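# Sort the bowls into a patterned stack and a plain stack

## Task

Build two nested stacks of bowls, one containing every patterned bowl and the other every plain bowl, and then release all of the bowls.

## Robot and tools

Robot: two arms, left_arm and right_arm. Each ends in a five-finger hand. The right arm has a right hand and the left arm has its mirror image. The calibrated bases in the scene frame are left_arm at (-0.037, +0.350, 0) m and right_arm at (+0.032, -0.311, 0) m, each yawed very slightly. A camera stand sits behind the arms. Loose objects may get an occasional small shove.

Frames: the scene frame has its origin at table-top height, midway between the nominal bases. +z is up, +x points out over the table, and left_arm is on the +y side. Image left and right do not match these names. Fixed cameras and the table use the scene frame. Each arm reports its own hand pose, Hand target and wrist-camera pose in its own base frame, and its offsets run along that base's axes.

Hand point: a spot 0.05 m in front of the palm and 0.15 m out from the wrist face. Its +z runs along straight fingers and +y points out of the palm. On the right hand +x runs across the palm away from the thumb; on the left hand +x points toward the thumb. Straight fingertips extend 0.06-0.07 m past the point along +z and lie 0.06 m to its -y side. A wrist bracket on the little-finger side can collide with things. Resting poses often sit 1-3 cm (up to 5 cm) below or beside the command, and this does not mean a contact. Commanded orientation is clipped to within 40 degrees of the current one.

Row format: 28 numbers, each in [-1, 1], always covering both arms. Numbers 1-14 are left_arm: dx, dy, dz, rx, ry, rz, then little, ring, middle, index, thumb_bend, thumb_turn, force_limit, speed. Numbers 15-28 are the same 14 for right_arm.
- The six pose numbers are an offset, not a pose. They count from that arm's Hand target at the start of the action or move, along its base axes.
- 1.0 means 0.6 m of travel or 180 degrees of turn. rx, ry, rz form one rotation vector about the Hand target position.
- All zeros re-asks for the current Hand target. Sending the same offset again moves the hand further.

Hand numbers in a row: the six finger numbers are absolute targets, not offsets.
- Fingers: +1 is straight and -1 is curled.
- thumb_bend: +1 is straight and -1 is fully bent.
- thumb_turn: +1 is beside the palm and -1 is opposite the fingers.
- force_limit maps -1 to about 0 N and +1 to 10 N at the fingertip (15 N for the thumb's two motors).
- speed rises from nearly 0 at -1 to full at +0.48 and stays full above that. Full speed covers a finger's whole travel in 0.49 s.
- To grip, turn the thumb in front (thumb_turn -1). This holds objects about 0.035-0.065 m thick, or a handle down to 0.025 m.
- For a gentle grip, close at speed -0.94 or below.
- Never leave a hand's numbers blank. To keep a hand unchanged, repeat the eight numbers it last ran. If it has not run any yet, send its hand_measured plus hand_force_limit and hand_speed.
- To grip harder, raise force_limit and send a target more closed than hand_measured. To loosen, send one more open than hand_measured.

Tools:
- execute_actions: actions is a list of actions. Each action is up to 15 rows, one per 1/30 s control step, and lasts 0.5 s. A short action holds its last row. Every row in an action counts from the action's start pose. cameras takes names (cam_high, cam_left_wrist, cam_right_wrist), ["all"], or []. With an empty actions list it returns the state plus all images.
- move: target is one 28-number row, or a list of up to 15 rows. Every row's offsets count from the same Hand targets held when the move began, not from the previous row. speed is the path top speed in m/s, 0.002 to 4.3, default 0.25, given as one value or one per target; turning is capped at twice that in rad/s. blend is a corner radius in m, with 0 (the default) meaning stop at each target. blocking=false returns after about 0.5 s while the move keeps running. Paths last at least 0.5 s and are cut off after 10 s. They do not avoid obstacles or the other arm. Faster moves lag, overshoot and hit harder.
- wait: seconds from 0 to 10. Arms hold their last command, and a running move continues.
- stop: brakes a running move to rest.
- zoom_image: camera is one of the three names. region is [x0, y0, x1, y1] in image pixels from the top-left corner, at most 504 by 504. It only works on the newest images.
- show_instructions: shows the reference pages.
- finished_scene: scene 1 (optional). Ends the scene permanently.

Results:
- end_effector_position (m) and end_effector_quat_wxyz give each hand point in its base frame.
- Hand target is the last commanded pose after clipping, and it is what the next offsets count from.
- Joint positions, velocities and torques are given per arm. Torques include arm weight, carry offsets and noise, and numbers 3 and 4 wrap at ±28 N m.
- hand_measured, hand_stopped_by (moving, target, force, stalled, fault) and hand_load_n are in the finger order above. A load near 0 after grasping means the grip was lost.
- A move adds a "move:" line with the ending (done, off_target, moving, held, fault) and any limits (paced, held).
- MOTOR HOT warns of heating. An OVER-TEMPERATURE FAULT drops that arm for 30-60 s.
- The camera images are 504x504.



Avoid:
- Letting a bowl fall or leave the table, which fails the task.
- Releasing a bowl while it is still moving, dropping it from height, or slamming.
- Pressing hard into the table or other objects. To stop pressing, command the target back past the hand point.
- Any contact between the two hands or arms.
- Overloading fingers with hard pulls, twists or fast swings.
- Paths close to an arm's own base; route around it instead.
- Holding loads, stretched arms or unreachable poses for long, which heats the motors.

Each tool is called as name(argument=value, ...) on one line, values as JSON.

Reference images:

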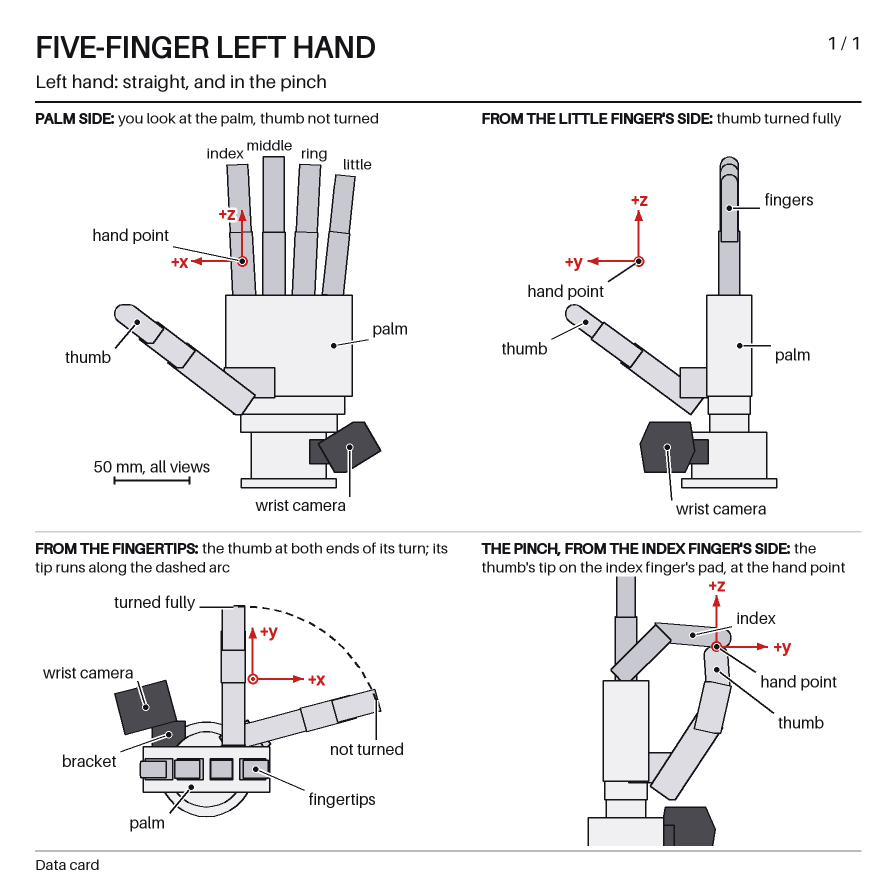

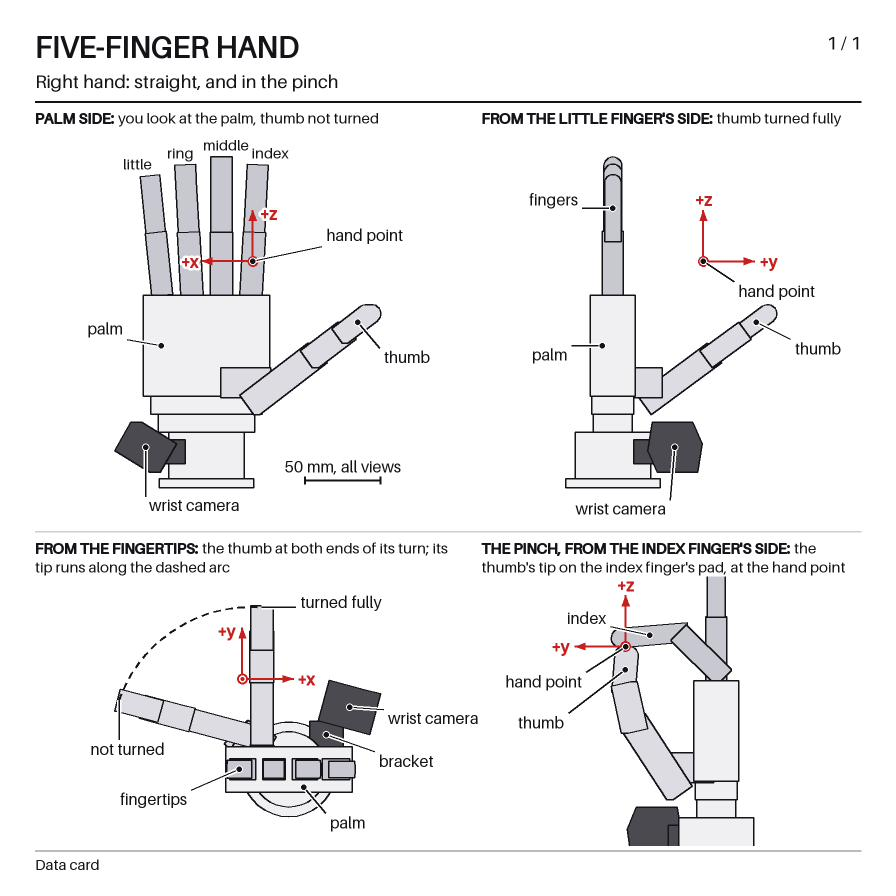

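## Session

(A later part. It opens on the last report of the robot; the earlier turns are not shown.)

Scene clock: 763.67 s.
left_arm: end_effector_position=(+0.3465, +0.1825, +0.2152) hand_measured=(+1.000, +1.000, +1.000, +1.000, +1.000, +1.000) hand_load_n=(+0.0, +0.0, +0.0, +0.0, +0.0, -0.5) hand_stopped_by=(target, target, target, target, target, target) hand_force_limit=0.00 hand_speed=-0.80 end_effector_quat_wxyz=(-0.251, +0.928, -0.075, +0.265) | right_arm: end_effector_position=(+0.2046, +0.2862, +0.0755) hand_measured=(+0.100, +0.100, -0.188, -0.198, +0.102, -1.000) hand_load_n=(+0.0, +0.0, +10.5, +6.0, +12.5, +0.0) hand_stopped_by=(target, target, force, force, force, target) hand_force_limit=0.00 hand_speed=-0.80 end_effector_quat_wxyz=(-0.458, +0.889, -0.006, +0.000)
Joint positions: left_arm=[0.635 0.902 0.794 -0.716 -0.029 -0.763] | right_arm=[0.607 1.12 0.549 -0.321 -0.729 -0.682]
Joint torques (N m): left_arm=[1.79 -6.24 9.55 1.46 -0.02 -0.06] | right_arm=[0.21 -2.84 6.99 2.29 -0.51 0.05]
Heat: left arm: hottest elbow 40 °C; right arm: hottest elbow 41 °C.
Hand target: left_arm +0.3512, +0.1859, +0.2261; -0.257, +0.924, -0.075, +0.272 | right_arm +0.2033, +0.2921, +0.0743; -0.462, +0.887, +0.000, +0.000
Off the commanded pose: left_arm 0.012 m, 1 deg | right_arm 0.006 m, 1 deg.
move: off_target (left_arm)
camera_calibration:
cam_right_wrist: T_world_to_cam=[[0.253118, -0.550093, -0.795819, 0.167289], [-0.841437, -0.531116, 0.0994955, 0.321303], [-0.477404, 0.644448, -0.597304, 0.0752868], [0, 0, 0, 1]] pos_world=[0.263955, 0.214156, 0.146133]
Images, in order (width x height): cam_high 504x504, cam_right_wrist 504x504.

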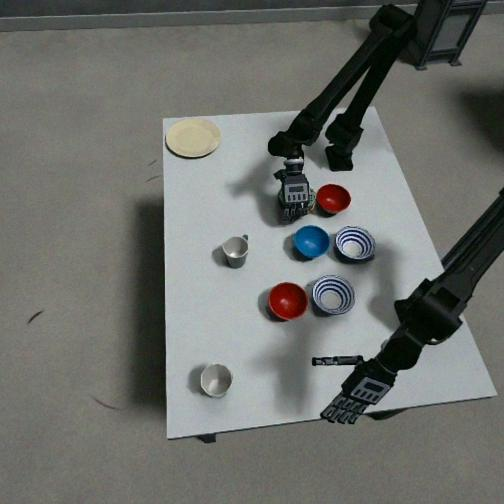

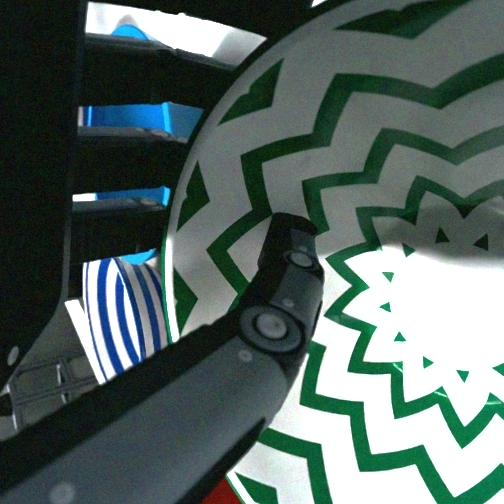

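move(target=[0,0,0,0,0,0,1,1,1,1,1,1,0.0,-0.8,0.0,0.0,-0.02,0,0,0,0.1,0.1,-0.65,-0.6,-0.3,-1,0.0,-0.8], speed=0.05, cameras=["cam_high","cam_right_wrist"])

zoom_image(camera="cam_high", region=[250, 150, 350, 250])

Scene clock: 774.83 s.
left_arm: end_effector_position=(+0.3465, +0.1825, +0.2152) hand_measured=(+1.000, +1.000, +1.000, +1.000, +1.000, +1.000) hand_load_n=(+0.0, +0.0, +0.0, +0.0, +0.0, +0.0) hand_stopped_by=(target, target, target, target, target, target) hand_force_limit=0.00 hand_speed=-0.80 end_effector_quat_wxyz=(-0.251, +0.928, -0.075, +0.265) | right_arm: end_effector_position=(+0.2074, +0.2896, +0.0703) hand_measured=(+0.100, +0.100, -0.188, -0.198, +0.102, -1.000) hand_load_n=(+0.0, +0.0, +8.0, +7.0, +8.5, -1.0) hand_stopped_by=(target, target, force, force, force, target) hand_force_limit=0.00 hand_speed=-0.80 end_effector_quat_wxyz=(-0.464, +0.886, -0.004, +0.004)
Joint positions: left_arm=[0.635 0.902 0.794 -0.716 -0.029 -0.763] | right_arm=[0.608 1.138 0.538 -0.271 -0.732 -0.676]
Joint torques (N m): left_arm=[1.55 -6.18 9.57 1.44 -0.03 -0.06] | right_arm=[0.38 -2.26 6.34 2.14 -0.34 -0.04]
Heat: left arm: hottest elbow 40 °C; right arm: hottest elbow 40 °C.
Hand target: left_arm +0.3512, +0.1859, +0.2261; -0.257, +0.924, -0.075, +0.272 | right_arm +0.2035, +0.2921, +0.0624; -0.462, +0.887, +0.000, +0.000
Off the commanded pose: left_arm 0.012 m, 1 deg | right_arm 0.009 m, 1 deg.
move: off_target (left_arm)
camera_calibration:
cam_right_wrist: T_world_to_cam=[[0.260921, -0.538969, -0.800895, 0.159718], [-0.842516, -0.53214, 0.0836277, 0.327707], [-0.471261, 0.652947, -0.592937, 0.0672919], [0, 0, 0, 1]] pos_world=[0.266137, 0.216531, 0.140412]
Images, in order (width x height): cam_high 504x504, cam_right_wrist 504x504.

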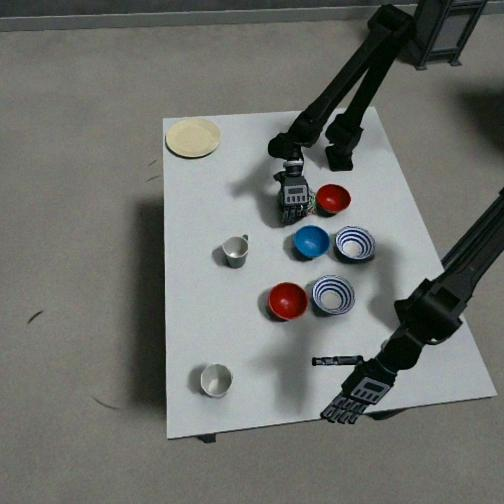

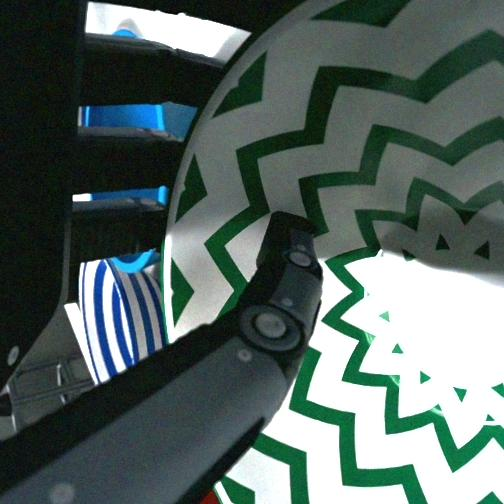

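Scaled by 5.040 from the camera's 504x504 image, which has a finer 720x720 frame.

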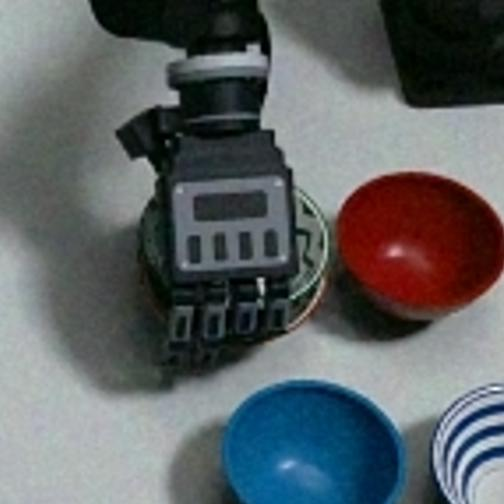

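move(target=[[0,0,0,0,0,0,1,1,1,1,1,1,0.0,-0.8,0.0,0.0,0.0,0,0,0,0.1,0.1,-0.65,-0.6,0.35,-1,0.0,-0.8],[0,0,0,0,0,0,1,1,1,1,1,1,0.0,-0.8,0.0,0.0,0.0,0,0,0,0.1,0.1,0.1,0.1,0.35,-1,0.0,-0.8]], speed=0.05, cameras=["cam_high","cam_right_wrist"])

zoom_image(camera="cam_high", region=[250, 150, 350, 250])

Scene clock: 797.30 s.
left_arm: end_effector_position=(+0.3465, +0.1825, +0.2152) hand_measured=(+1.000, +1.000, +1.000, +1.000, +1.000, +1.000) hand_load_n=(+0.0, +0.0, +0.0, +0.0, +0.0, +0.0) hand_stopped_by=(target, target, target, target, target, target) hand_force_limit=0.00 hand_speed=-0.80 end_effector_quat_wxyz=(-0.251, +0.928, -0.075, +0.265) | right_arm: end_effector_position=(+0.2093, +0.2918, +0.0724) hand_measured=(+0.100, +0.102, -0.008, +0.098, +0.350, -1.000) hand_load_n=(+0.0, +12.5, -13.0, -11.0, +0.0, +0.0) hand_stopped_by=(target, target, stalled, target, target, target) hand_force_limit=0.00 hand_speed=-0.80 end_effector_quat_wxyz=(-0.470, +0.883, +0.000, +0.009)
Joint positions: left_arm=[0.635 0.902 0.794 -0.716 -0.029 -0.763] | right_arm=[0.608 1.135 0.536 -0.253 -0.737 -0.674]
Joint torques (N m): left_arm=[1.85 -6.42 9.52 1.43 -0.03 -0.06] | right_arm=[0.26 -2.32 6.69 1.43 -0.19 -0.04]
Heat: left arm: hottest elbow 40 °C; right arm: hottest elbow 38 °C.
Hand target: left_arm +0.3512, +0.1859, +0.2261; -0.257, +0.924, -0.075, +0.272 | right_arm +0.2034, +0.2920, +0.0623; -0.462, +0.887, +0.000, +0.000
Off the commanded pose: left_arm 0.012 m, 1 deg | right_arm 0.012 m, 2 deg.
move: off_target (left_arm, right_arm)
camera_calibration:
cam_right_wrist: T_world_to_cam=[[0.271853, -0.527867, -0.804644, 0.156961], [-0.842309, -0.534898, 0.0663291, 0.332198], [-0.465415, 0.659727, -0.590041, 0.0646259], [0, 0, 0, 1]] pos_world=[0.267221, 0.217911, 0.142395]
Images, in order (width x height): cam_high 504x504, cam_right_wrist 504x504.

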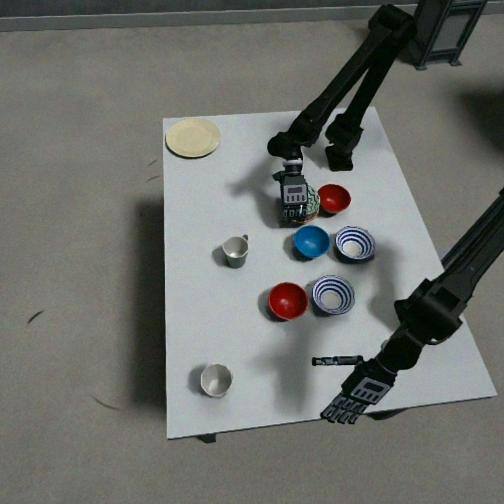

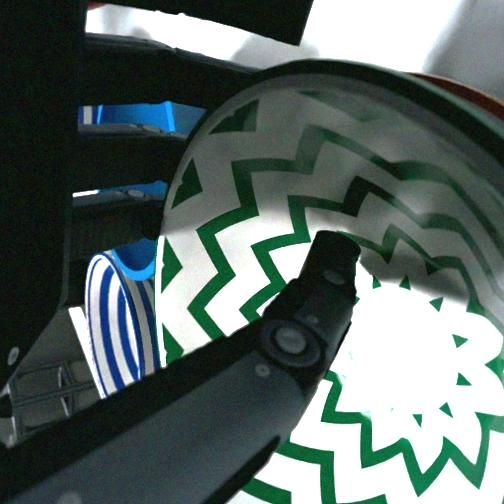

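Scaled by 5.040 from the camera's 504x504 image, which has a finer 720x720 frame.

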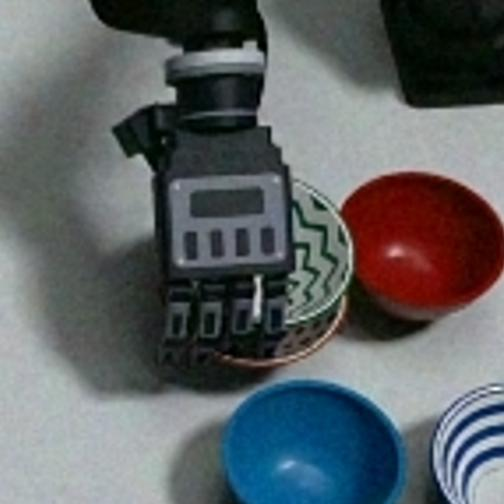

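move(target=[[0,0,0,0,0,0,1,1,1,1,1,1,0.0,-0.8,0.0,0.0,0.0,0,0,0,0.1,0.15,-0.07,-0.05,0.35,-1,0.0,-0.8],[0,0,0,0,0,0,1,1,1,1,1,1,0.0,-0.8,0.0,0.0,0.06,0,0,0,0.1,0.15,-0.07,-0.05,0.35,-1,0.0,-0.8]], speed=0.05, cameras=["cam_high","cam_right_wrist"])

zoom_image(camera="cam_high", region=[250, 150, 350, 250])

Scene clock: 821.63 s.
left_arm: end_effector_position=(+0.3465, +0.1825, +0.2152) hand_measured=(+1.000, +1.000, +1.000, +1.000, +1.000, +1.000) hand_load_n=(+0.0, +0.0, +0.0, +0.0, +0.0, +0.0) hand_stopped_by=(target, target, target, target, target, target) hand_force_limit=0.00 hand_speed=-0.80 end_effector_quat_wxyz=(-0.251, +0.928, -0.075, +0.265) | right_arm: end_effector_position=(+0.1910, +0.2783, +0.0732) hand_measured=(+0.100, +0.150, -0.070, -0.050, +0.350, -1.000) hand_load_n=(+0.0, +1.0, +1.0, -1.5, +0.0, +0.0) hand_stopped_by=(target, target, target, target, target, target) hand_force_limit=0.00 hand_speed=-0.80 end_effector_quat_wxyz=(-0.448, +0.894, -0.015, -0.016)
Joint positions: left_arm=[0.635 0.902 0.794 -0.716 -0.029 -0.763] | right_arm=[0.609 1.096 0.536 -0.369 -0.729 -0.675]
Joint torques (N m): left_arm=[1.85 -6.36 9.58 1.4 -0.03 -0.06] | right_arm=[0.26 -4.25 10.97 0.61 -0.48 0.01]
Heat: left arm: hottest elbow 41 °C; right arm: hottest elbow 37 °C.
Hand target: left_arm +0.3512, +0.1859, +0.2261; -0.257, +0.924, -0.075, +0.272 | right_arm +0.2034, +0.2920, +0.0982; -0.462, +0.887, +0.000, +0.000
Off the commanded pose: left_arm 0.012 m, 1 deg | right_arm 0.031 m, 3 deg.
move: off_target (left_arm, right_arm)
camera_calibration:
cam_right_wrist: T_world_to_cam=[[0.222851, -0.567318, -0.792772, 0.1748], [-0.837634, -0.527455, 0.141991, 0.301036], [-0.498705, 0.632409, -0.592749, 0.079631], [0, 0, 0, 1]] pos_world=[0.252916, 0.207591, 0.143033]
Images, in order (width x height): cam_high 504x504, cam_right_wrist 504x504.

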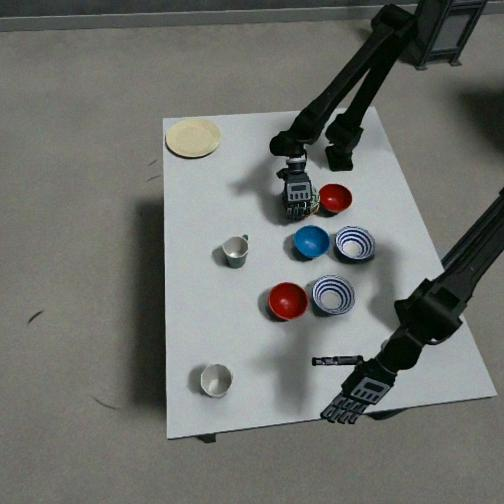

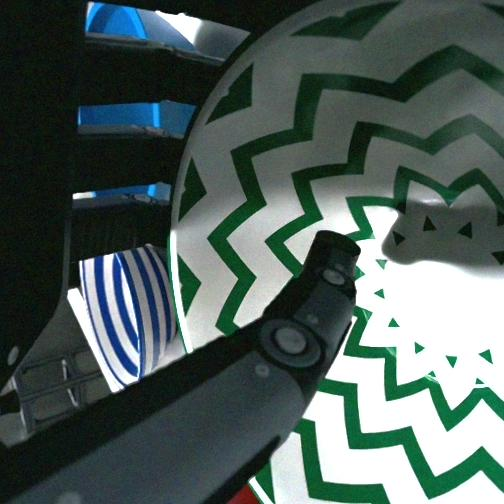

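Scaled by 5.040 from the camera's 504x504 image, which has a finer 720x720 frame.

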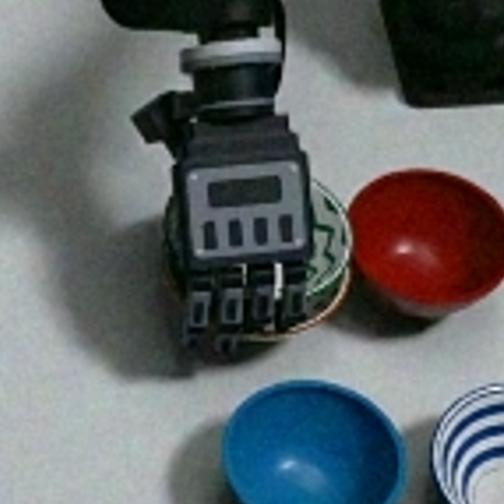

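move(target=[0,0,0,0,0,0,1,1,1,1,1,1,0.0,-0.8,0.0,0.0,0.07,0,0,0,0.1,0.15,-0.07,-0.05,0.35,-1,0.0,-0.8], speed=0.1, cameras=["cam_high","cam_right_wrist"])

zoom_image(camera="cam_high", region=[250, 150, 350, 250])

Scene clock: 834.10 s.
left_arm: end_effector_position=(+0.3465, +0.1825, +0.2152) hand_measured=(+1.000, +1.000, +1.000, +1.000, +1.000, +1.000) hand_load_n=(+0.0, +0.0, +0.0, +0.0, +0.0, +0.0) hand_stopped_by=(target, target, target, target, target, target) hand_force_limit=0.00 hand_speed=-0.80 end_effector_quat_wxyz=(-0.251, +0.928, -0.075, +0.265) | right_arm: end_effector_position=(+0.1915, +0.2787, +0.1129) hand_measured=(+0.100, +0.150, -0.070, -0.050, +0.350, -1.000) hand_load_n=(+0.0, +0.0, +0.5, +0.0, +0.0, +0.0) hand_stopped_by=(target, target, target, target, target, target) hand_force_limit=0.00 hand_speed=-0.80 end_effector_quat_wxyz=(-0.447, +0.894, -0.016, -0.018)
Joint positions: left_arm=[0.635 0.902 0.794 -0.716 -0.029 -0.763] | right_arm=[0.61 1.029 0.613 -0.517 -0.729 -0.675]
Joint torques (N m): left_arm=[1.61 -6.3 9.51 1.4 -0.02 -0.07] | right_arm=[0.56 -3.9 12.05 0.75 -0.54 0.01]
Heat: left arm: hottest elbow 41 °C; right arm: hottest elbow 39 °C.
Hand target: left_arm +0.3512, +0.1859, +0.2261; -0.257, +0.924, -0.075, +0.272 | right_arm +0.2034, +0.2921, +0.1404; -0.462, +0.887, +0.000, +0.000
Off the commanded pose: left_arm 0.012 m, 1 deg | right_arm 0.033 m, 3 deg.
move: off_target (left_arm, right_arm)
camera_calibration:
cam_right_wrist: T_world_to_cam=[[0.220622, -0.569488, -0.79184, 0.207387], [-0.837268, -0.527011, 0.145745, 0.295423], [-0.500308, 0.630828, -0.593084, 0.10399], [0, 0, 0, 1]] pos_world=[0.253621, 0.208195, 0.182835]
Images, in order (width x height): cam_high 504x504, cam_right_wrist 504x504.

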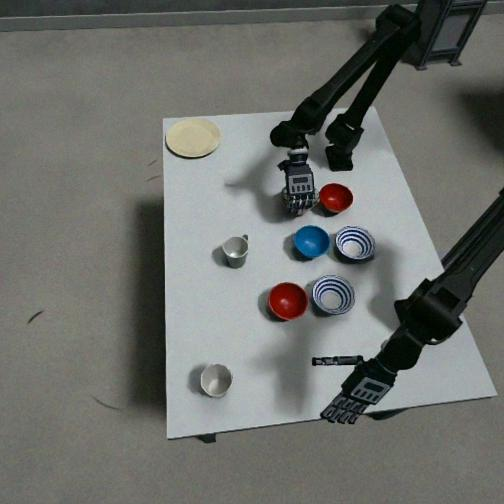

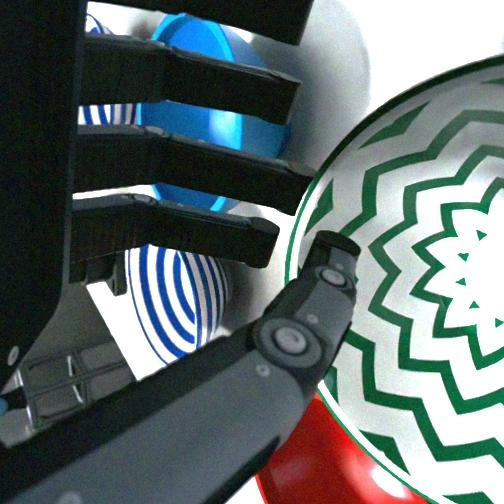

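Scaled by 5.040 from the camera's 504x504 image, which has a finer 720x720 frame.

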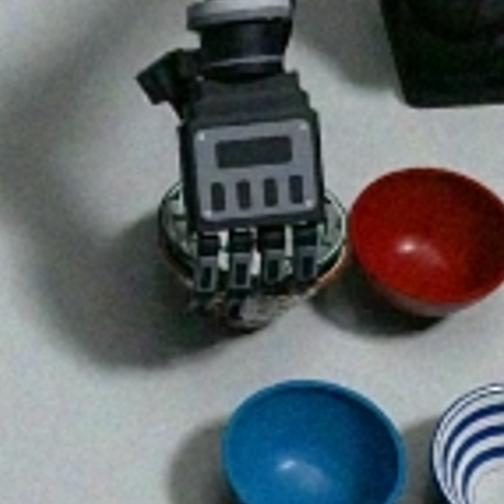

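move(target=[0,0,0,0,0,0,1,1,1,1,1,1,0.0,-0.8,0.0,0.0,0.2,0,0,0,0.1,0.1,0.1,0.1,0.35,-1,0.0,-0.4], speed=0.25, cameras=["cam_high","cam_right_wrist"])

zoom_image(camera="cam_high", region=[250, 150, 350, 250])

Scene clock: 845.83 s.
left_arm: end_effector_position=(+0.3465, +0.1825, +0.2152) hand_measured=(+1.000, +1.000, +1.000, +1.000, +1.000, +1.000) hand_load_n=(+0.0, -0.5, +0.0, +0.0, +0.0, -0.5) hand_stopped_by=(target, target, target, target, target, target) hand_force_limit=0.00 hand_speed=-0.80 end_effector_quat_wxyz=(-0.251, +0.928, -0.075, +0.265) | right_arm: end_effector_position=(+0.1996, +0.2843, +0.2380) hand_measured=(+0.100, +0.100, +0.100, +0.100, +0.350, -1.000) hand_load_n=(+0.0, +0.0, +0.0, +0.0, +0.0, +0.0) hand_stopped_by=(target, target, target, target, target, target) hand_force_limit=0.00 hand_speed=-0.40 end_effector_quat_wxyz=(-0.452, +0.892, -0.013, -0.011)
Joint positions: left_arm=[0.635 0.902 0.794 -0.716 -0.029 -0.763] | right_arm=[0.61 0.955 0.904 -0.864 -0.729 -0.675]
Joint torques (N m): left_arm=[1.67 -6.3 9.54 1.43 -0.03 -0.06] | right_arm=[0.21 -2.61 11.92 0.87 -0.53 -0.01]
Heat: left arm: hottest elbow 41 °C; right arm: hottest elbow 42 °C.
Hand target: left_arm +0.3512, +0.1859, +0.2261; -0.257, +0.924, -0.075, +0.272 | right_arm +0.2034, +0.2921, +0.2604; -0.462, +0.887, +0.001, +0.000
Off the commanded pose: left_arm 0.012 m, 1 deg | right_arm 0.024 m, 2 deg.
move: off_target (left_arm, right_arm)
camera_calibration:
cam_right_wrist: T_world_to_cam=[[0.232004, -0.561484, -0.794298, 0.303906], [-0.839249, -0.528376, 0.128372, 0.291818], [-0.491768, 0.636831, -0.59381, 0.175479], [0, 0, 0, 1]] pos_world=[0.260696, 0.213078, 0.308131]
Images, in order (width x height): cam_high 504x504, cam_right_wrist 504x504.

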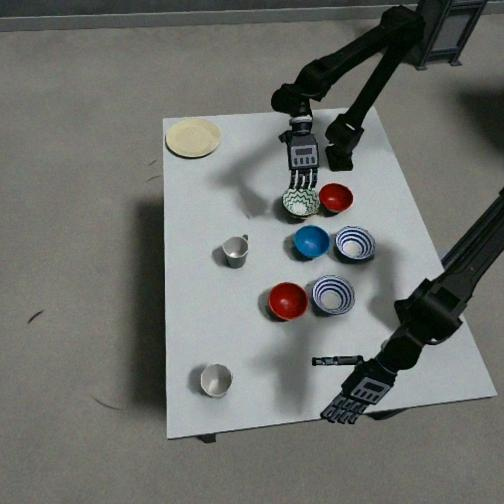

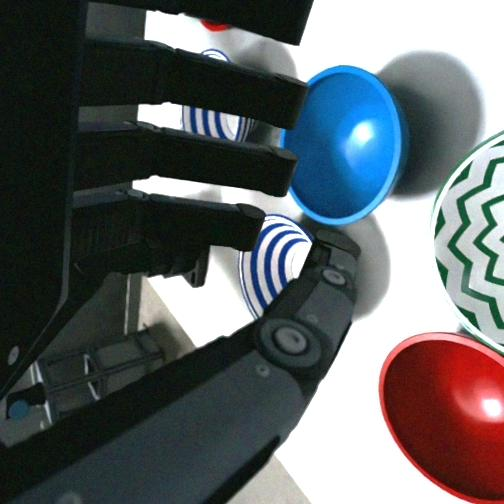

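Scaled by 5.040 from the camera's 504x504 image, which has a finer 720x720 frame.

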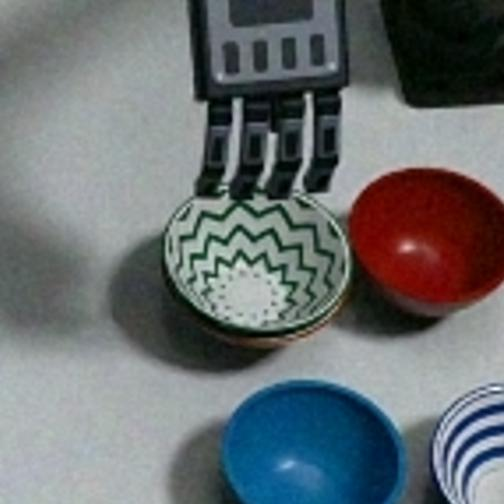

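move(target=[0,0,0,0,0,0,1,1,1,1,1,1,0.0,-0.8,-0.25,-0.015,-0.15,0,0,0.0833,0.1,0.1,0.1,0.1,0.35,-1,0.0,-0.4], speed=0.25, cameras=["cam_high","cam_right_wrist"])

zoom_image(camera="cam_high", region=[250, 150, 400, 300])

Scene clock: 995.23 s.
left_arm: end_effector_position=(+0.3465, +0.1825, +0.2152) hand_measured=(+1.000, +1.000, +1.000, +1.000, +1.000, +1.000) hand_load_n=(+0.0, +0.0, +0.0, +0.0, +0.0, +0.0) hand_stopped_by=(target, target, target, target, target, target) hand_force_limit=0.00 hand_speed=-0.80 end_effector_quat_wxyz=(-0.251, +0.928, -0.075, +0.265) | right_arm: end_effector_position=(+0.0538, +0.2799, +0.1673) hand_measured=(+0.100, +0.100, +0.100, +0.100, +0.350, -1.000) hand_load_n=(+0.0, +0.0, +0.0, +0.0, +0.0, +0.0) hand_stopped_by=(target, target, target, target, target, target) hand_force_limit=0.00 hand_speed=-0.40 end_effector_quat_wxyz=(-0.450, +0.883, +0.113, -0.066)
Joint positions: left_arm=[0.635 0.902 0.794 -0.716 -0.029 -0.763] | right_arm=[0.97 0.708 0.593 -0.729 -0.669 -0.591]
Joint torques (N m): left_arm=[1.67 -6.42 9.46 1.4 -0.03 -0.06] | right_arm=[-0.38 -0.85 8.28 2.14 -0.34 0.04]
Heat: left arm: hottest elbow 41 °C; right arm: hottest elbow 52 °C.
Hand target: left_arm +0.3512, +0.1859, +0.2261; -0.257, +0.924, -0.075, +0.272 | right_arm +0.0534, +0.2830, +0.1703; -0.458, +0.879, +0.116, -0.061
Off the commanded pose: left_arm 0.012 m, 1 deg | right_arm 0.004 m, 1 deg.
move: off_target (left_arm)
camera_calibration:
cam_right_wrist: T_world_to_cam=[[0.386848, -0.468594, -0.794209, 0.244686], [-0.667021, -0.736892, 0.109879, 0.228387], [-0.636735, 0.487248, -0.597627, 0.114789], [0, 0, 0, 1]] pos_world=[0.130773, 0.227025, 0.237838]
Images, in order (width x height): cam_high 504x504, cam_right_wrist 504x504.

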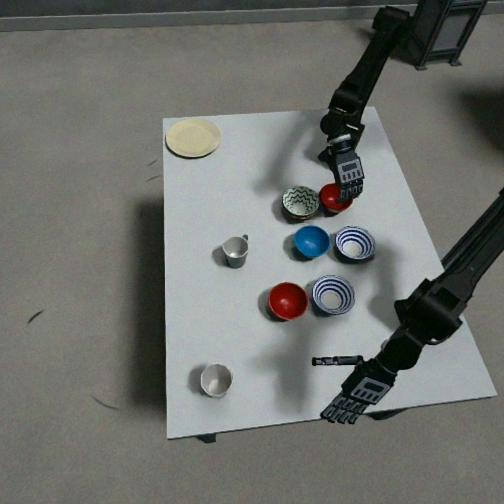

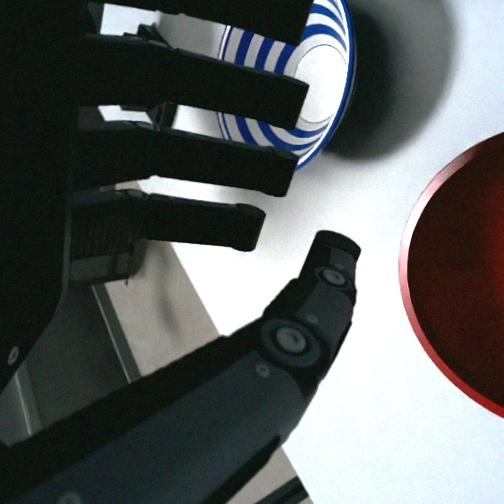

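Scaled by 3.360 from the camera's 504x504 image, which has a finer 720x720 frame.

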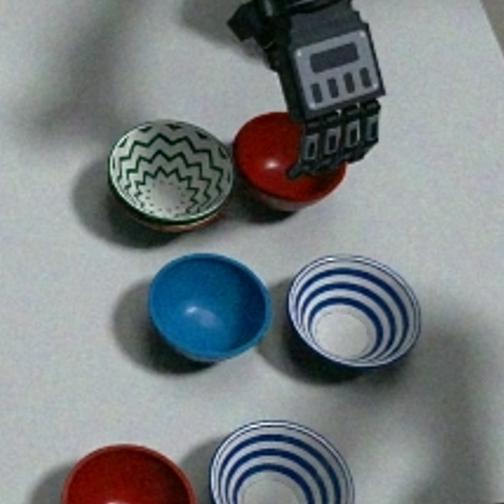

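move(target=[0,0,0,0,0,0,1,1,1,1,1,1,0.0,-0.8,-0.0107,0.0178,-0.115,0,0,0.0,0.1,0.1,0.1,0.1,0.35,-1,0.0,-0.4], speed=0.2, cameras=["cam_right_wrist"])

Scene clock: 1021.17 s.
left_arm: end_effector_position=(+0.3465, +0.1825, +0.2152) hand_measured=(+1.000, +1.000, +1.000, +1.000, +1.000, +1.000) hand_load_n=(+0.0, +0.0, +0.0, +0.0, +0.0, +0.0) hand_stopped_by=(target, target, target, target, target, target) hand_force_limit=0.00 hand_speed=-0.80 end_effector_quat_wxyz=(-0.251, +0.928, -0.075, +0.265) | right_arm: end_effector_position=(+0.0496, +0.2901, +0.1016) hand_measured=(+0.100, +0.100, +0.100, +0.100, +0.350, -1.000) hand_load_n=(+0.0, +0.0, +0.0, +0.0, +0.0, +0.0) hand_stopped_by=(target, target, target, target, target, target) hand_force_limit=0.00 hand_speed=-0.40 end_effector_quat_wxyz=(-0.455, +0.881, +0.112, -0.060)
Joint positions: left_arm=[0.635 0.902 0.794 -0.716 -0.029 -0.763] | right_arm=[1.016 0.774 0.433 -0.459 -0.632 -0.543]
Joint torques (N m): left_arm=[1.61 -6.53 9.55 1.43 -0.02 -0.06] | right_arm=[0.15 -0.09 7.92 2.15 -0.33 0.06]
Heat: left arm: hottest elbow 42 °C; right arm: hottest elbow 46 °C.
Hand target: left_arm +0.3512, +0.1859, +0.2261; -0.257, +0.924, -0.075, +0.272 | right_arm +0.0471, +0.2939, +0.1015; -0.458, +0.879, +0.116, -0.060
Off the commanded pose: left_arm 0.012 m, 1 deg | right_arm 0.004 m, 1 deg.
move: off_target (left_arm)
camera_calibration:
cam_right_wrist: T_world_to_cam=[[0.390509, -0.462248, -0.796134, 0.197095], [-0.673145, -0.733307, 0.0955875, 0.241093], [-0.627995, 0.498586, -0.597523, 0.0642041], [0, 0, 0, 1]] pos_world=[0.125643, 0.235891, 0.172232]
Images, in order (width x height): cam_right_wrist 504x504.

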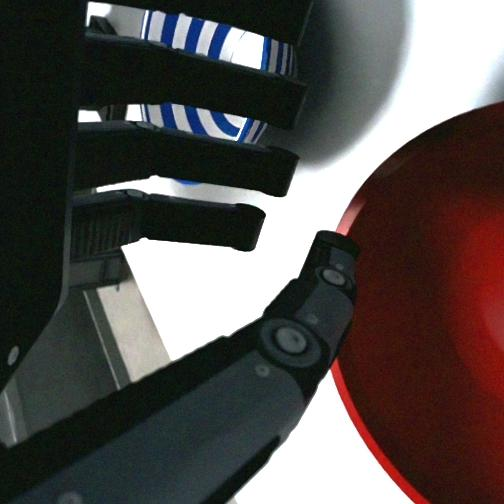

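move(target=[0,0,0,0,0,0,1,1,1,1,1,1,0.0,-0.8,-0.004,-0.003,-0.085,0,0,0.0,0.1,0.1,0.1,0.1,0.35,-1,0.0,-0.4], speed=0.1, cameras=["cam_right_wrist"])

zoom_image(camera="cam_right_wrist", region=[130, 100, 430, 400])

Scene clock: 1048.27 s.
left_arm: end_effector_position=(+0.3465, +0.1825, +0.2152) hand_measured=(+1.000, +1.000, +1.000, +1.000, +1.000, +1.000) hand_load_n=(+0.0, +0.0, +0.5, +0.0, +0.0, +0.0) hand_stopped_by=(target, target, target, target, target, target) hand_force_limit=0.00 hand_speed=-0.80 end_effector_quat_wxyz=(-0.251, +0.928, -0.075, +0.265) | right_arm: end_effector_position=(+0.0482, +0.2894, +0.0522) hand_measured=(+0.100, +0.100, +0.100, +0.100, +0.350, -1.000) hand_load_n=(+0.0, +0.0, +0.0, +0.0, +0.0, +0.0) hand_stopped_by=(target, target, target, target, target, target) hand_force_limit=0.00 hand_speed=-0.40 end_effector_quat_wxyz=(-0.456, +0.881, +0.112, -0.058)
Joint positions: left_arm=[0.635 0.902 0.794 -0.716 -0.029 -0.763] | right_arm=[1.021 0.868 0.326 -0.251 -0.628 -0.538]
Joint torques (N m): left_arm=[1.79 -6.48 9.51 1.44 -0.02 -0.07] | right_arm=[0.32 -0.21 7.08 2.3 -0.32 0.1]
Heat: left arm: hottest elbow 42 °C; right arm: hottest elbow 45 °C.
Hand target: left_arm +0.3512, +0.1859, +0.2261; -0.257, +0.924, -0.075, +0.272 | right_arm +0.0446, +0.2919, +0.0503; -0.458, +0.879, +0.116, -0.061
Off the commanded pose: left_arm 0.012 m, 1 deg | right_arm 0.005 m, 1 deg.
move: off_target (left_arm)
camera_calibration:
cam_right_wrist: T_world_to_cam=[[0.391359, -0.460238, -0.796881, 0.157478], [-0.674336, -0.732673, 0.091979, 0.24437], [-0.626185, 0.501369, -0.597094, 0.0331855], [0, 0, 0, 1]] pos_world=[0.123937, 0.234883, 0.122829]
Images, in order (width x height): cam_right_wrist 504x504.

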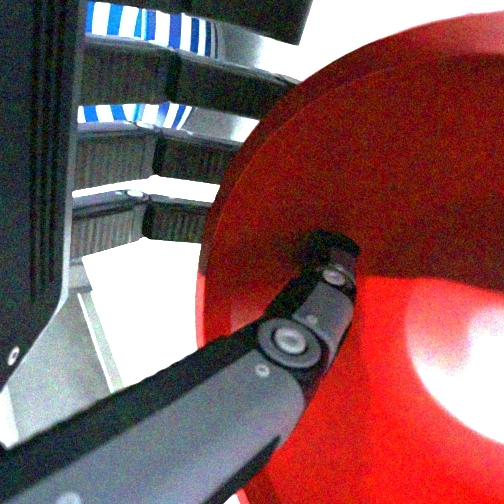

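Scaled by 1.680 from the camera's 504x504 image, which has a finer 720x720 frame.

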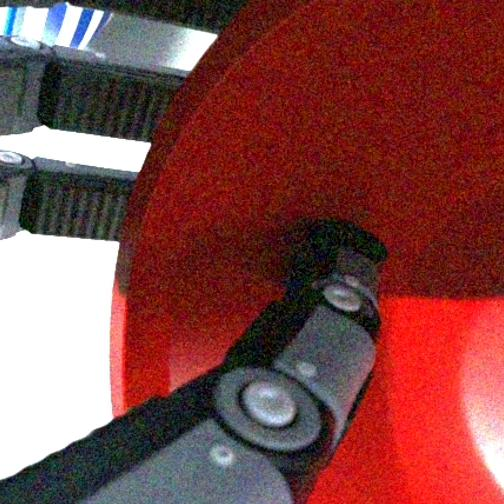

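move(target=[[0,0,0,0,0,0,1,1,1,1,1,1,0.0,-0.8,0,0,0,0,0,0,0.1,0.1,0.1,0.1,0.12,-1,-0.7,-0.7],[0,0,0,0,0,0,1,1,1,1,1,1,0.0,-0.8,0,0,0,0,0,0,0.1,0.1,-0.6,-0.6,0.12,-1,-0.6,-0.8],[0,0,0,0,0,0,1,1,1,1,1,1,0.0,-0.8,0,0,0,0,0,0,0.1,0.1,-0.65,-0.65,-0.3,-1,0.0,-0.85]], speed=0.1, cameras=["cam_right_wrist"])

Scene clock: 1063.63 s.
left_arm: end_effector_position=(+0.3465, +0.1825, +0.2152) hand_measured=(+1.000, +1.000, +1.000, +1.000, +1.000, +1.000) hand_load_n=(+0.0, +0.0, +0.0, +0.0, -0.5, -0.5) hand_stopped_by=(target, target, target, target, target, target) hand_force_limit=0.00 hand_speed=-0.80 end_effector_quat_wxyz=(-0.251, +0.928, -0.075, +0.265) | right_arm: end_effector_position=(+0.0483, +0.2895, +0.0522) hand_measured=(+0.100, +0.100, -0.202, -0.222, +0.098, -1.000) hand_load_n=(+0.0, +0.0, +6.5, +6.0, +7.0, +0.0) hand_stopped_by=(target, target, force, force, force, target) hand_force_limit=0.00 hand_speed=-0.85 end_effector_quat_wxyz=(-0.456, +0.881, +0.112, -0.058)
Joint positions: left_arm=[0.635 0.902 0.794 -0.716 -0.029 -0.763] | right_arm=[1.021 0.868 0.326 -0.25 -0.627 -0.537]
Joint torques (N m): left_arm=[1.49 -6.36 9.52 1.42 -0.03 -0.05] | right_arm=[0.56 -0.15 6.99 2.25 -0.34 0.08]
Heat: left arm: hottest elbow 42 °C; right arm: hottest elbow 44 °C.
Hand target: left_arm +0.3512, +0.1859, +0.2261; -0.257, +0.924, -0.075, +0.272 | right_arm +0.0446, +0.2919, +0.0503; -0.458, +0.879, +0.116, -0.061
Off the commanded pose: left_arm 0.012 m, 1 deg | right_arm 0.005 m, 1 deg.
move: off_target (left_arm)
camera_calibration:
cam_right_wrist: T_world_to_cam=[[0.391336, -0.460607, -0.796679, 0.157584], [-0.67491, -0.732169, 0.0917875, 0.244402], [-0.625581, 0.501767, -0.597393, 0.033176], [0, 0, 0, 1]] pos_world=[0.124035, 0.234881, 0.12293]
Images, in order (width x height): cam_right_wrist 504x504.

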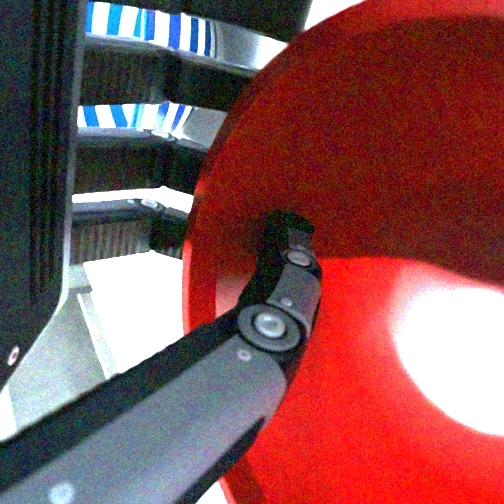

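move(target=[[0,0,0,0,0,0,1,1,1,1,1,1,0.0,-0.8,0.0157,0.0255,0.0467,0,0,0,0.1,0.1,-0.65,-0.65,-0.3,-1,0.0,-0.85],[0,0,0,0,0,0,1,1,1,1,1,1,0.0,-0.8,0.0157,0.0255,0.23,0,0,0,0.1,0.1,-0.65,-0.65,-0.3,-1,0.0,-0.85]], speed=0.1, blend=0.01, cameras=["cam_right_wrist","cam_high"])

zoom_image(camera="cam_high", region=[250, 150, 400, 300])

Scene clock: 1078.13 s.
left_arm: end_effector_position=(+0.3465, +0.1825, +0.2152) hand_measured=(+1.000, +1.000, +1.000, +1.000, +1.000, +1.000) hand_load_n=(+0.0, +0.0, +0.0, +0.0, +0.0, -0.5) hand_stopped_by=(target, target, target, target, target, target) hand_force_limit=0.00 hand_speed=-0.80 end_effector_quat_wxyz=(-0.251, +0.928, -0.075, +0.265) | right_arm: end_effector_position=(+0.0500, +0.2934, +0.1553) hand_measured=(+0.100, +0.100, -0.202, -0.222, +0.098, -1.000) hand_load_n=(+0.0, +0.0, +7.0, +6.0, +7.5, +0.0) hand_stopped_by=(target, target, force, force, force, target) hand_force_limit=0.00 hand_speed=-0.85 end_effector_quat_wxyz=(-0.436, +0.891, +0.103, -0.075)
Joint positions: left_arm=[0.635 0.902 0.794 -0.716 -0.029 -0.763] | right_arm=[1.023 0.77 0.593 -0.674 -0.627 -0.536]
Joint torques (N m): left_arm=[1.73 -6.36 9.57 1.47 -0.02 -0.07] | right_arm=[0.09 -1.61 13.05 1.01 -0.43 0.05]
Heat: left arm: hottest elbow 42 °C; right arm: hottest elbow 43 °C.
Hand target: left_arm +0.3512, +0.1859, +0.2261; -0.257, +0.924, -0.075, +0.272 | right_arm +0.0540, +0.3073, +0.1884; -0.458, +0.879, +0.116, -0.061
Off the commanded pose: left_arm 0.012 m, 1 deg | right_arm 0.036 m, 4 deg.
move: off_target (left_arm, right_arm)
camera_calibration:
cam_right_wrist: T_world_to_cam=[[0.366467, -0.500007, -0.784662, 0.251668], [-0.670496, -0.726618, 0.149872, 0.228048], [-0.645087, 0.47119, -0.601534, 0.10435], [0, 0, 0, 1]] pos_world=[0.127993, 0.242371, 0.226067]
Images, in order (width x height): cam_high 504x504, cam_right_wrist 504x504.

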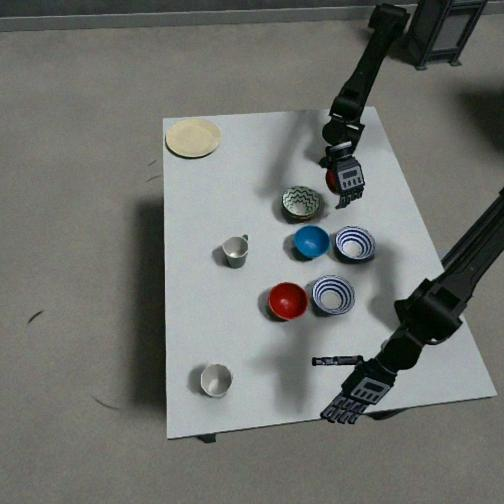

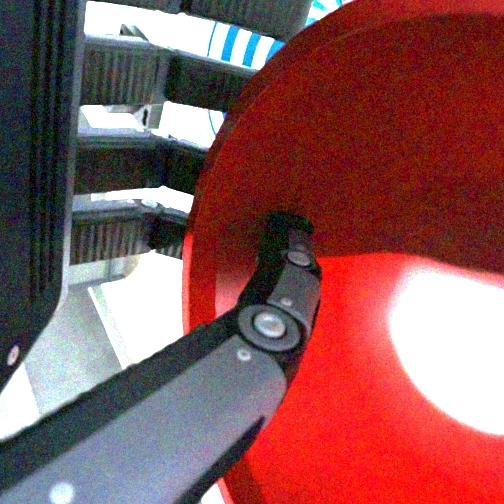

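Scaled by 3.360 from the camera's 504x504 image, which has a finer 720x720 frame.

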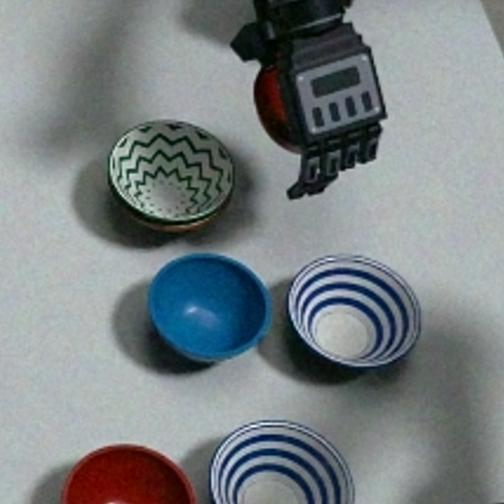

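move(target=[[0,0,0,0,0,0,1,1,1,1,1,1,0.0,-0.8,0.06,0.08,0.05,0,0,-0.05,0.1,0.1,-0.65,-0.65,-0.3,-1,0.0,-0.85],[0,0,0,0,0,0,1,1,1,1,1,1,0.0,-0.8,0.24,0.26,0.05,0,0,-0.1667,0.1,0.1,-0.65,-0.65,-0.3,-1,0.0,-0.85]], speed=0.15, blend=0.03, cameras=["cam_right_wrist","cam_high"])

zoom_image(camera="cam_high", region=[250, 150, 400, 300])

Scene clock: 1107.93 s.
left_arm: end_effector_position=(+0.3465, +0.1825, +0.2152) hand_measured=(+1.000, +1.000, +1.000, +1.000, +1.000, +1.000) hand_load_n=(+0.0, +0.0, +0.0, +0.0, +0.0, -0.5) hand_stopped_by=(target, target, target, target, target, target) hand_force_limit=0.00 hand_speed=-0.80 end_effector_quat_wxyz=(-0.251, +0.928, -0.075, +0.265) | right_arm: end_effector_position=(+0.1901, +0.4357, +0.1841) hand_measured=(+0.100, +0.100, -0.202, -0.222, +0.098, -1.000) hand_load_n=(+0.0, +0.0, +7.0, +6.0, +7.5, +0.0) hand_stopped_by=(target, target, force, force, force, target) hand_force_limit=0.00 hand_speed=-0.85 end_effector_quat_wxyz=(-0.425, +0.895, -0.125, +0.050)
Joint positions: left_arm=[0.635 0.902 0.794 -0.716 -0.029 -0.763] | right_arm=[1.028 1.204 0.919 -0.422 -0.221 -0.164]
Joint torques (N m): left_arm=[1.61 -6.24 9.57 1.44 -0.02 -0.07] | right_arm=[0.26 -4.37 13.52 2.45 -0.08 0.09]
Heat: left arm: hottest elbow 42 °C; right arm: hottest elbow 45 °C.
Hand target: left_arm +0.3512, +0.1859, +0.2261; -0.257, +0.924, -0.075, +0.272 | right_arm +0.1981, +0.4632, +0.2184; -0.458, +0.879, -0.116, +0.060
Off the commanded pose: left_arm 0.012 m, 1 deg | right_arm 0.045 m, 4 deg.
move: off_target (left_arm, right_arm)
camera_calibration:
cam_right_wrist: T_world_to_cam=[[0.0836378, -0.64405, -0.760397, 0.406197], [-0.945602, -0.292042, 0.143348, 0.285246], [-0.314391, 0.707044, -0.633441, -0.0146906], [0, 0, 0, 1]] pos_world=[0.231137, 0.355302, 0.258676]
Images, in order (width x height): cam_high 504x504, cam_right_wrist 504x504.

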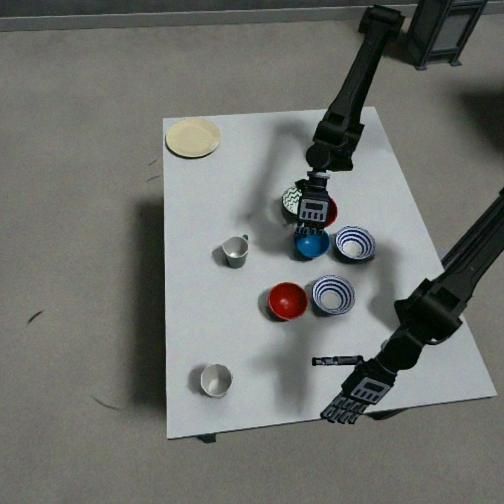

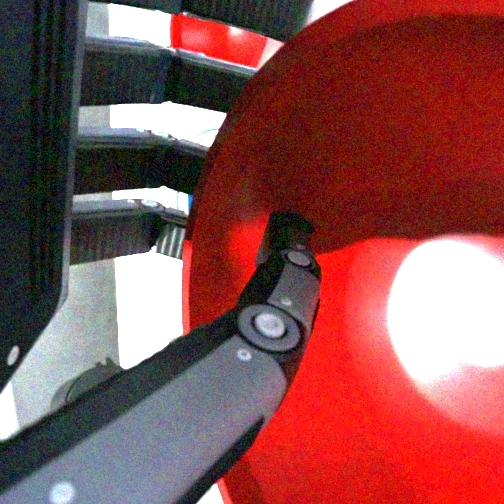

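Scaled by 3.360 from the camera's 504x504 image, which has a finer 720x720 frame.

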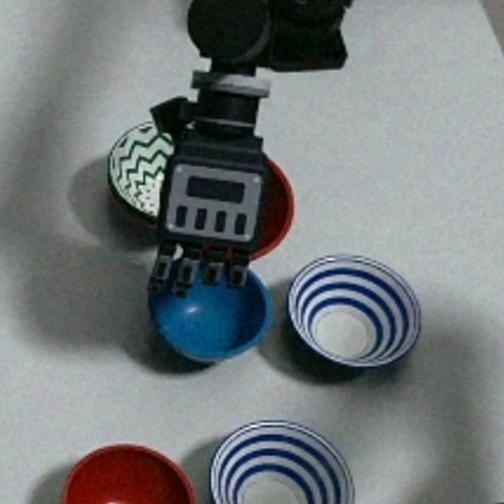

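move(target=[0,0,0,0,0,0,1,1,1,1,1,1,0.0,-0.8,-0.0133,-0.010,-0.165,0,0,0,0.1,0.1,-0.65,-0.65,-0.3,-1,0.0,-0.85], speed=0.12, cameras=["cam_right_wrist","cam_high"])

zoom_image(camera="cam_high", region=[250, 180, 370, 300])

Scene clock: 1123.03 s.
left_arm: end_effector_position=(+0.3465, +0.1825, +0.2152) hand_measured=(+1.000, +1.000, +1.000, +1.000, +1.000, +1.000) hand_load_n=(+0.0, +0.0, +0.0, +0.0, +0.0, +0.0) hand_stopped_by=(target, target, target, target, target, target) hand_force_limit=0.00 hand_speed=-0.80 end_effector_quat_wxyz=(-0.251, +0.928, -0.075, +0.265) | right_arm: end_effector_position=(+0.1947, +0.4501, +0.1191) hand_measured=(+0.100, +0.100, -0.202, -0.222, +0.098, -1.000) hand_load_n=(+0.0, +0.0, +6.5, +6.0, +7.5, +0.0) hand_stopped_by=(target, target, force, force, force, target) hand_force_limit=0.00 hand_speed=-0.85 end_effector_quat_wxyz=(-0.451, +0.882, -0.120, +0.062)
Joint positions: left_arm=[0.635 0.902 0.794 -0.716 -0.029 -0.763] | right_arm=[1.038 1.296 0.783 -0.129 -0.211 -0.157]
Joint torques (N m): left_arm=[1.67 -6.3 9.52 1.43 -0.03 -0.07] | right_arm=[0.5 -5.71 7.72 2.63 -0.07 0.09]
Heat: left arm: hottest elbow 42 °C; right arm: hottest elbow 48 °C.
Hand target: left_arm +0.3512, +0.1859, +0.2261; -0.257, +0.924, -0.075, +0.272 | right_arm +0.1901, +0.4573, +0.1196; -0.458, +0.879, -0.116, +0.060
Off the commanded pose: left_arm 0.012 m, 1 deg | right_arm 0.008 m, 1 deg.
move: off_target (left_arm)
camera_calibration:
cam_right_wrist: T_world_to_cam=[[0.108094, -0.602576, -0.790707, 0.345834], [-0.950054, -0.296844, 0.0963388, 0.311725], [-0.292768, 0.7408, -0.604567, -0.0874429], [0, 0, 0, 1]] pos_world=[0.233173, 0.365703, 0.190557]
Images, in order (width x height): cam_high 504x504, cam_right_wrist 504x504.

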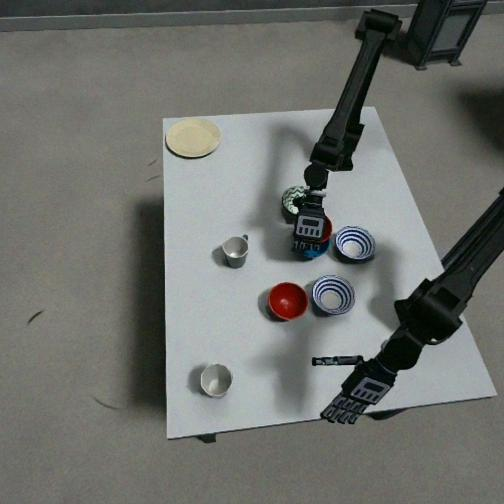

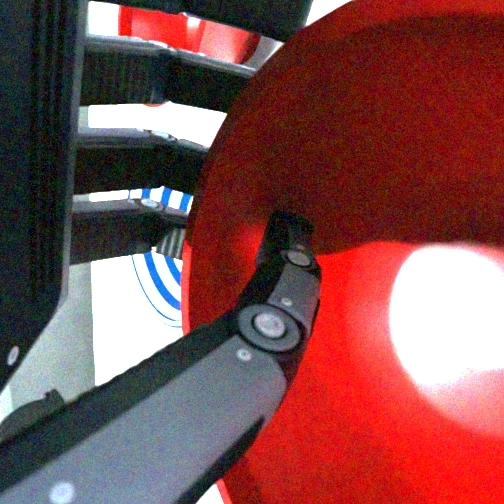

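Scaled by 4.200 from the camera's 504x504 image, which has a finer 720x720 frame.

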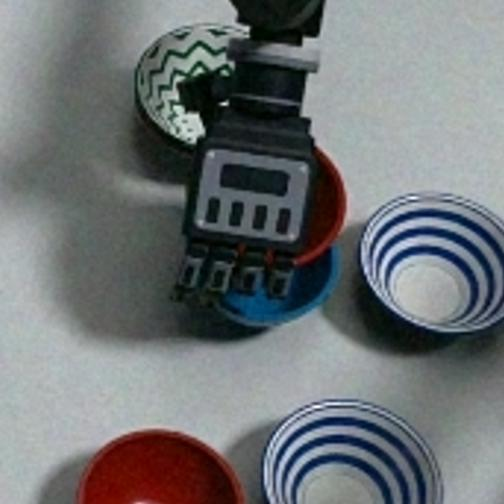

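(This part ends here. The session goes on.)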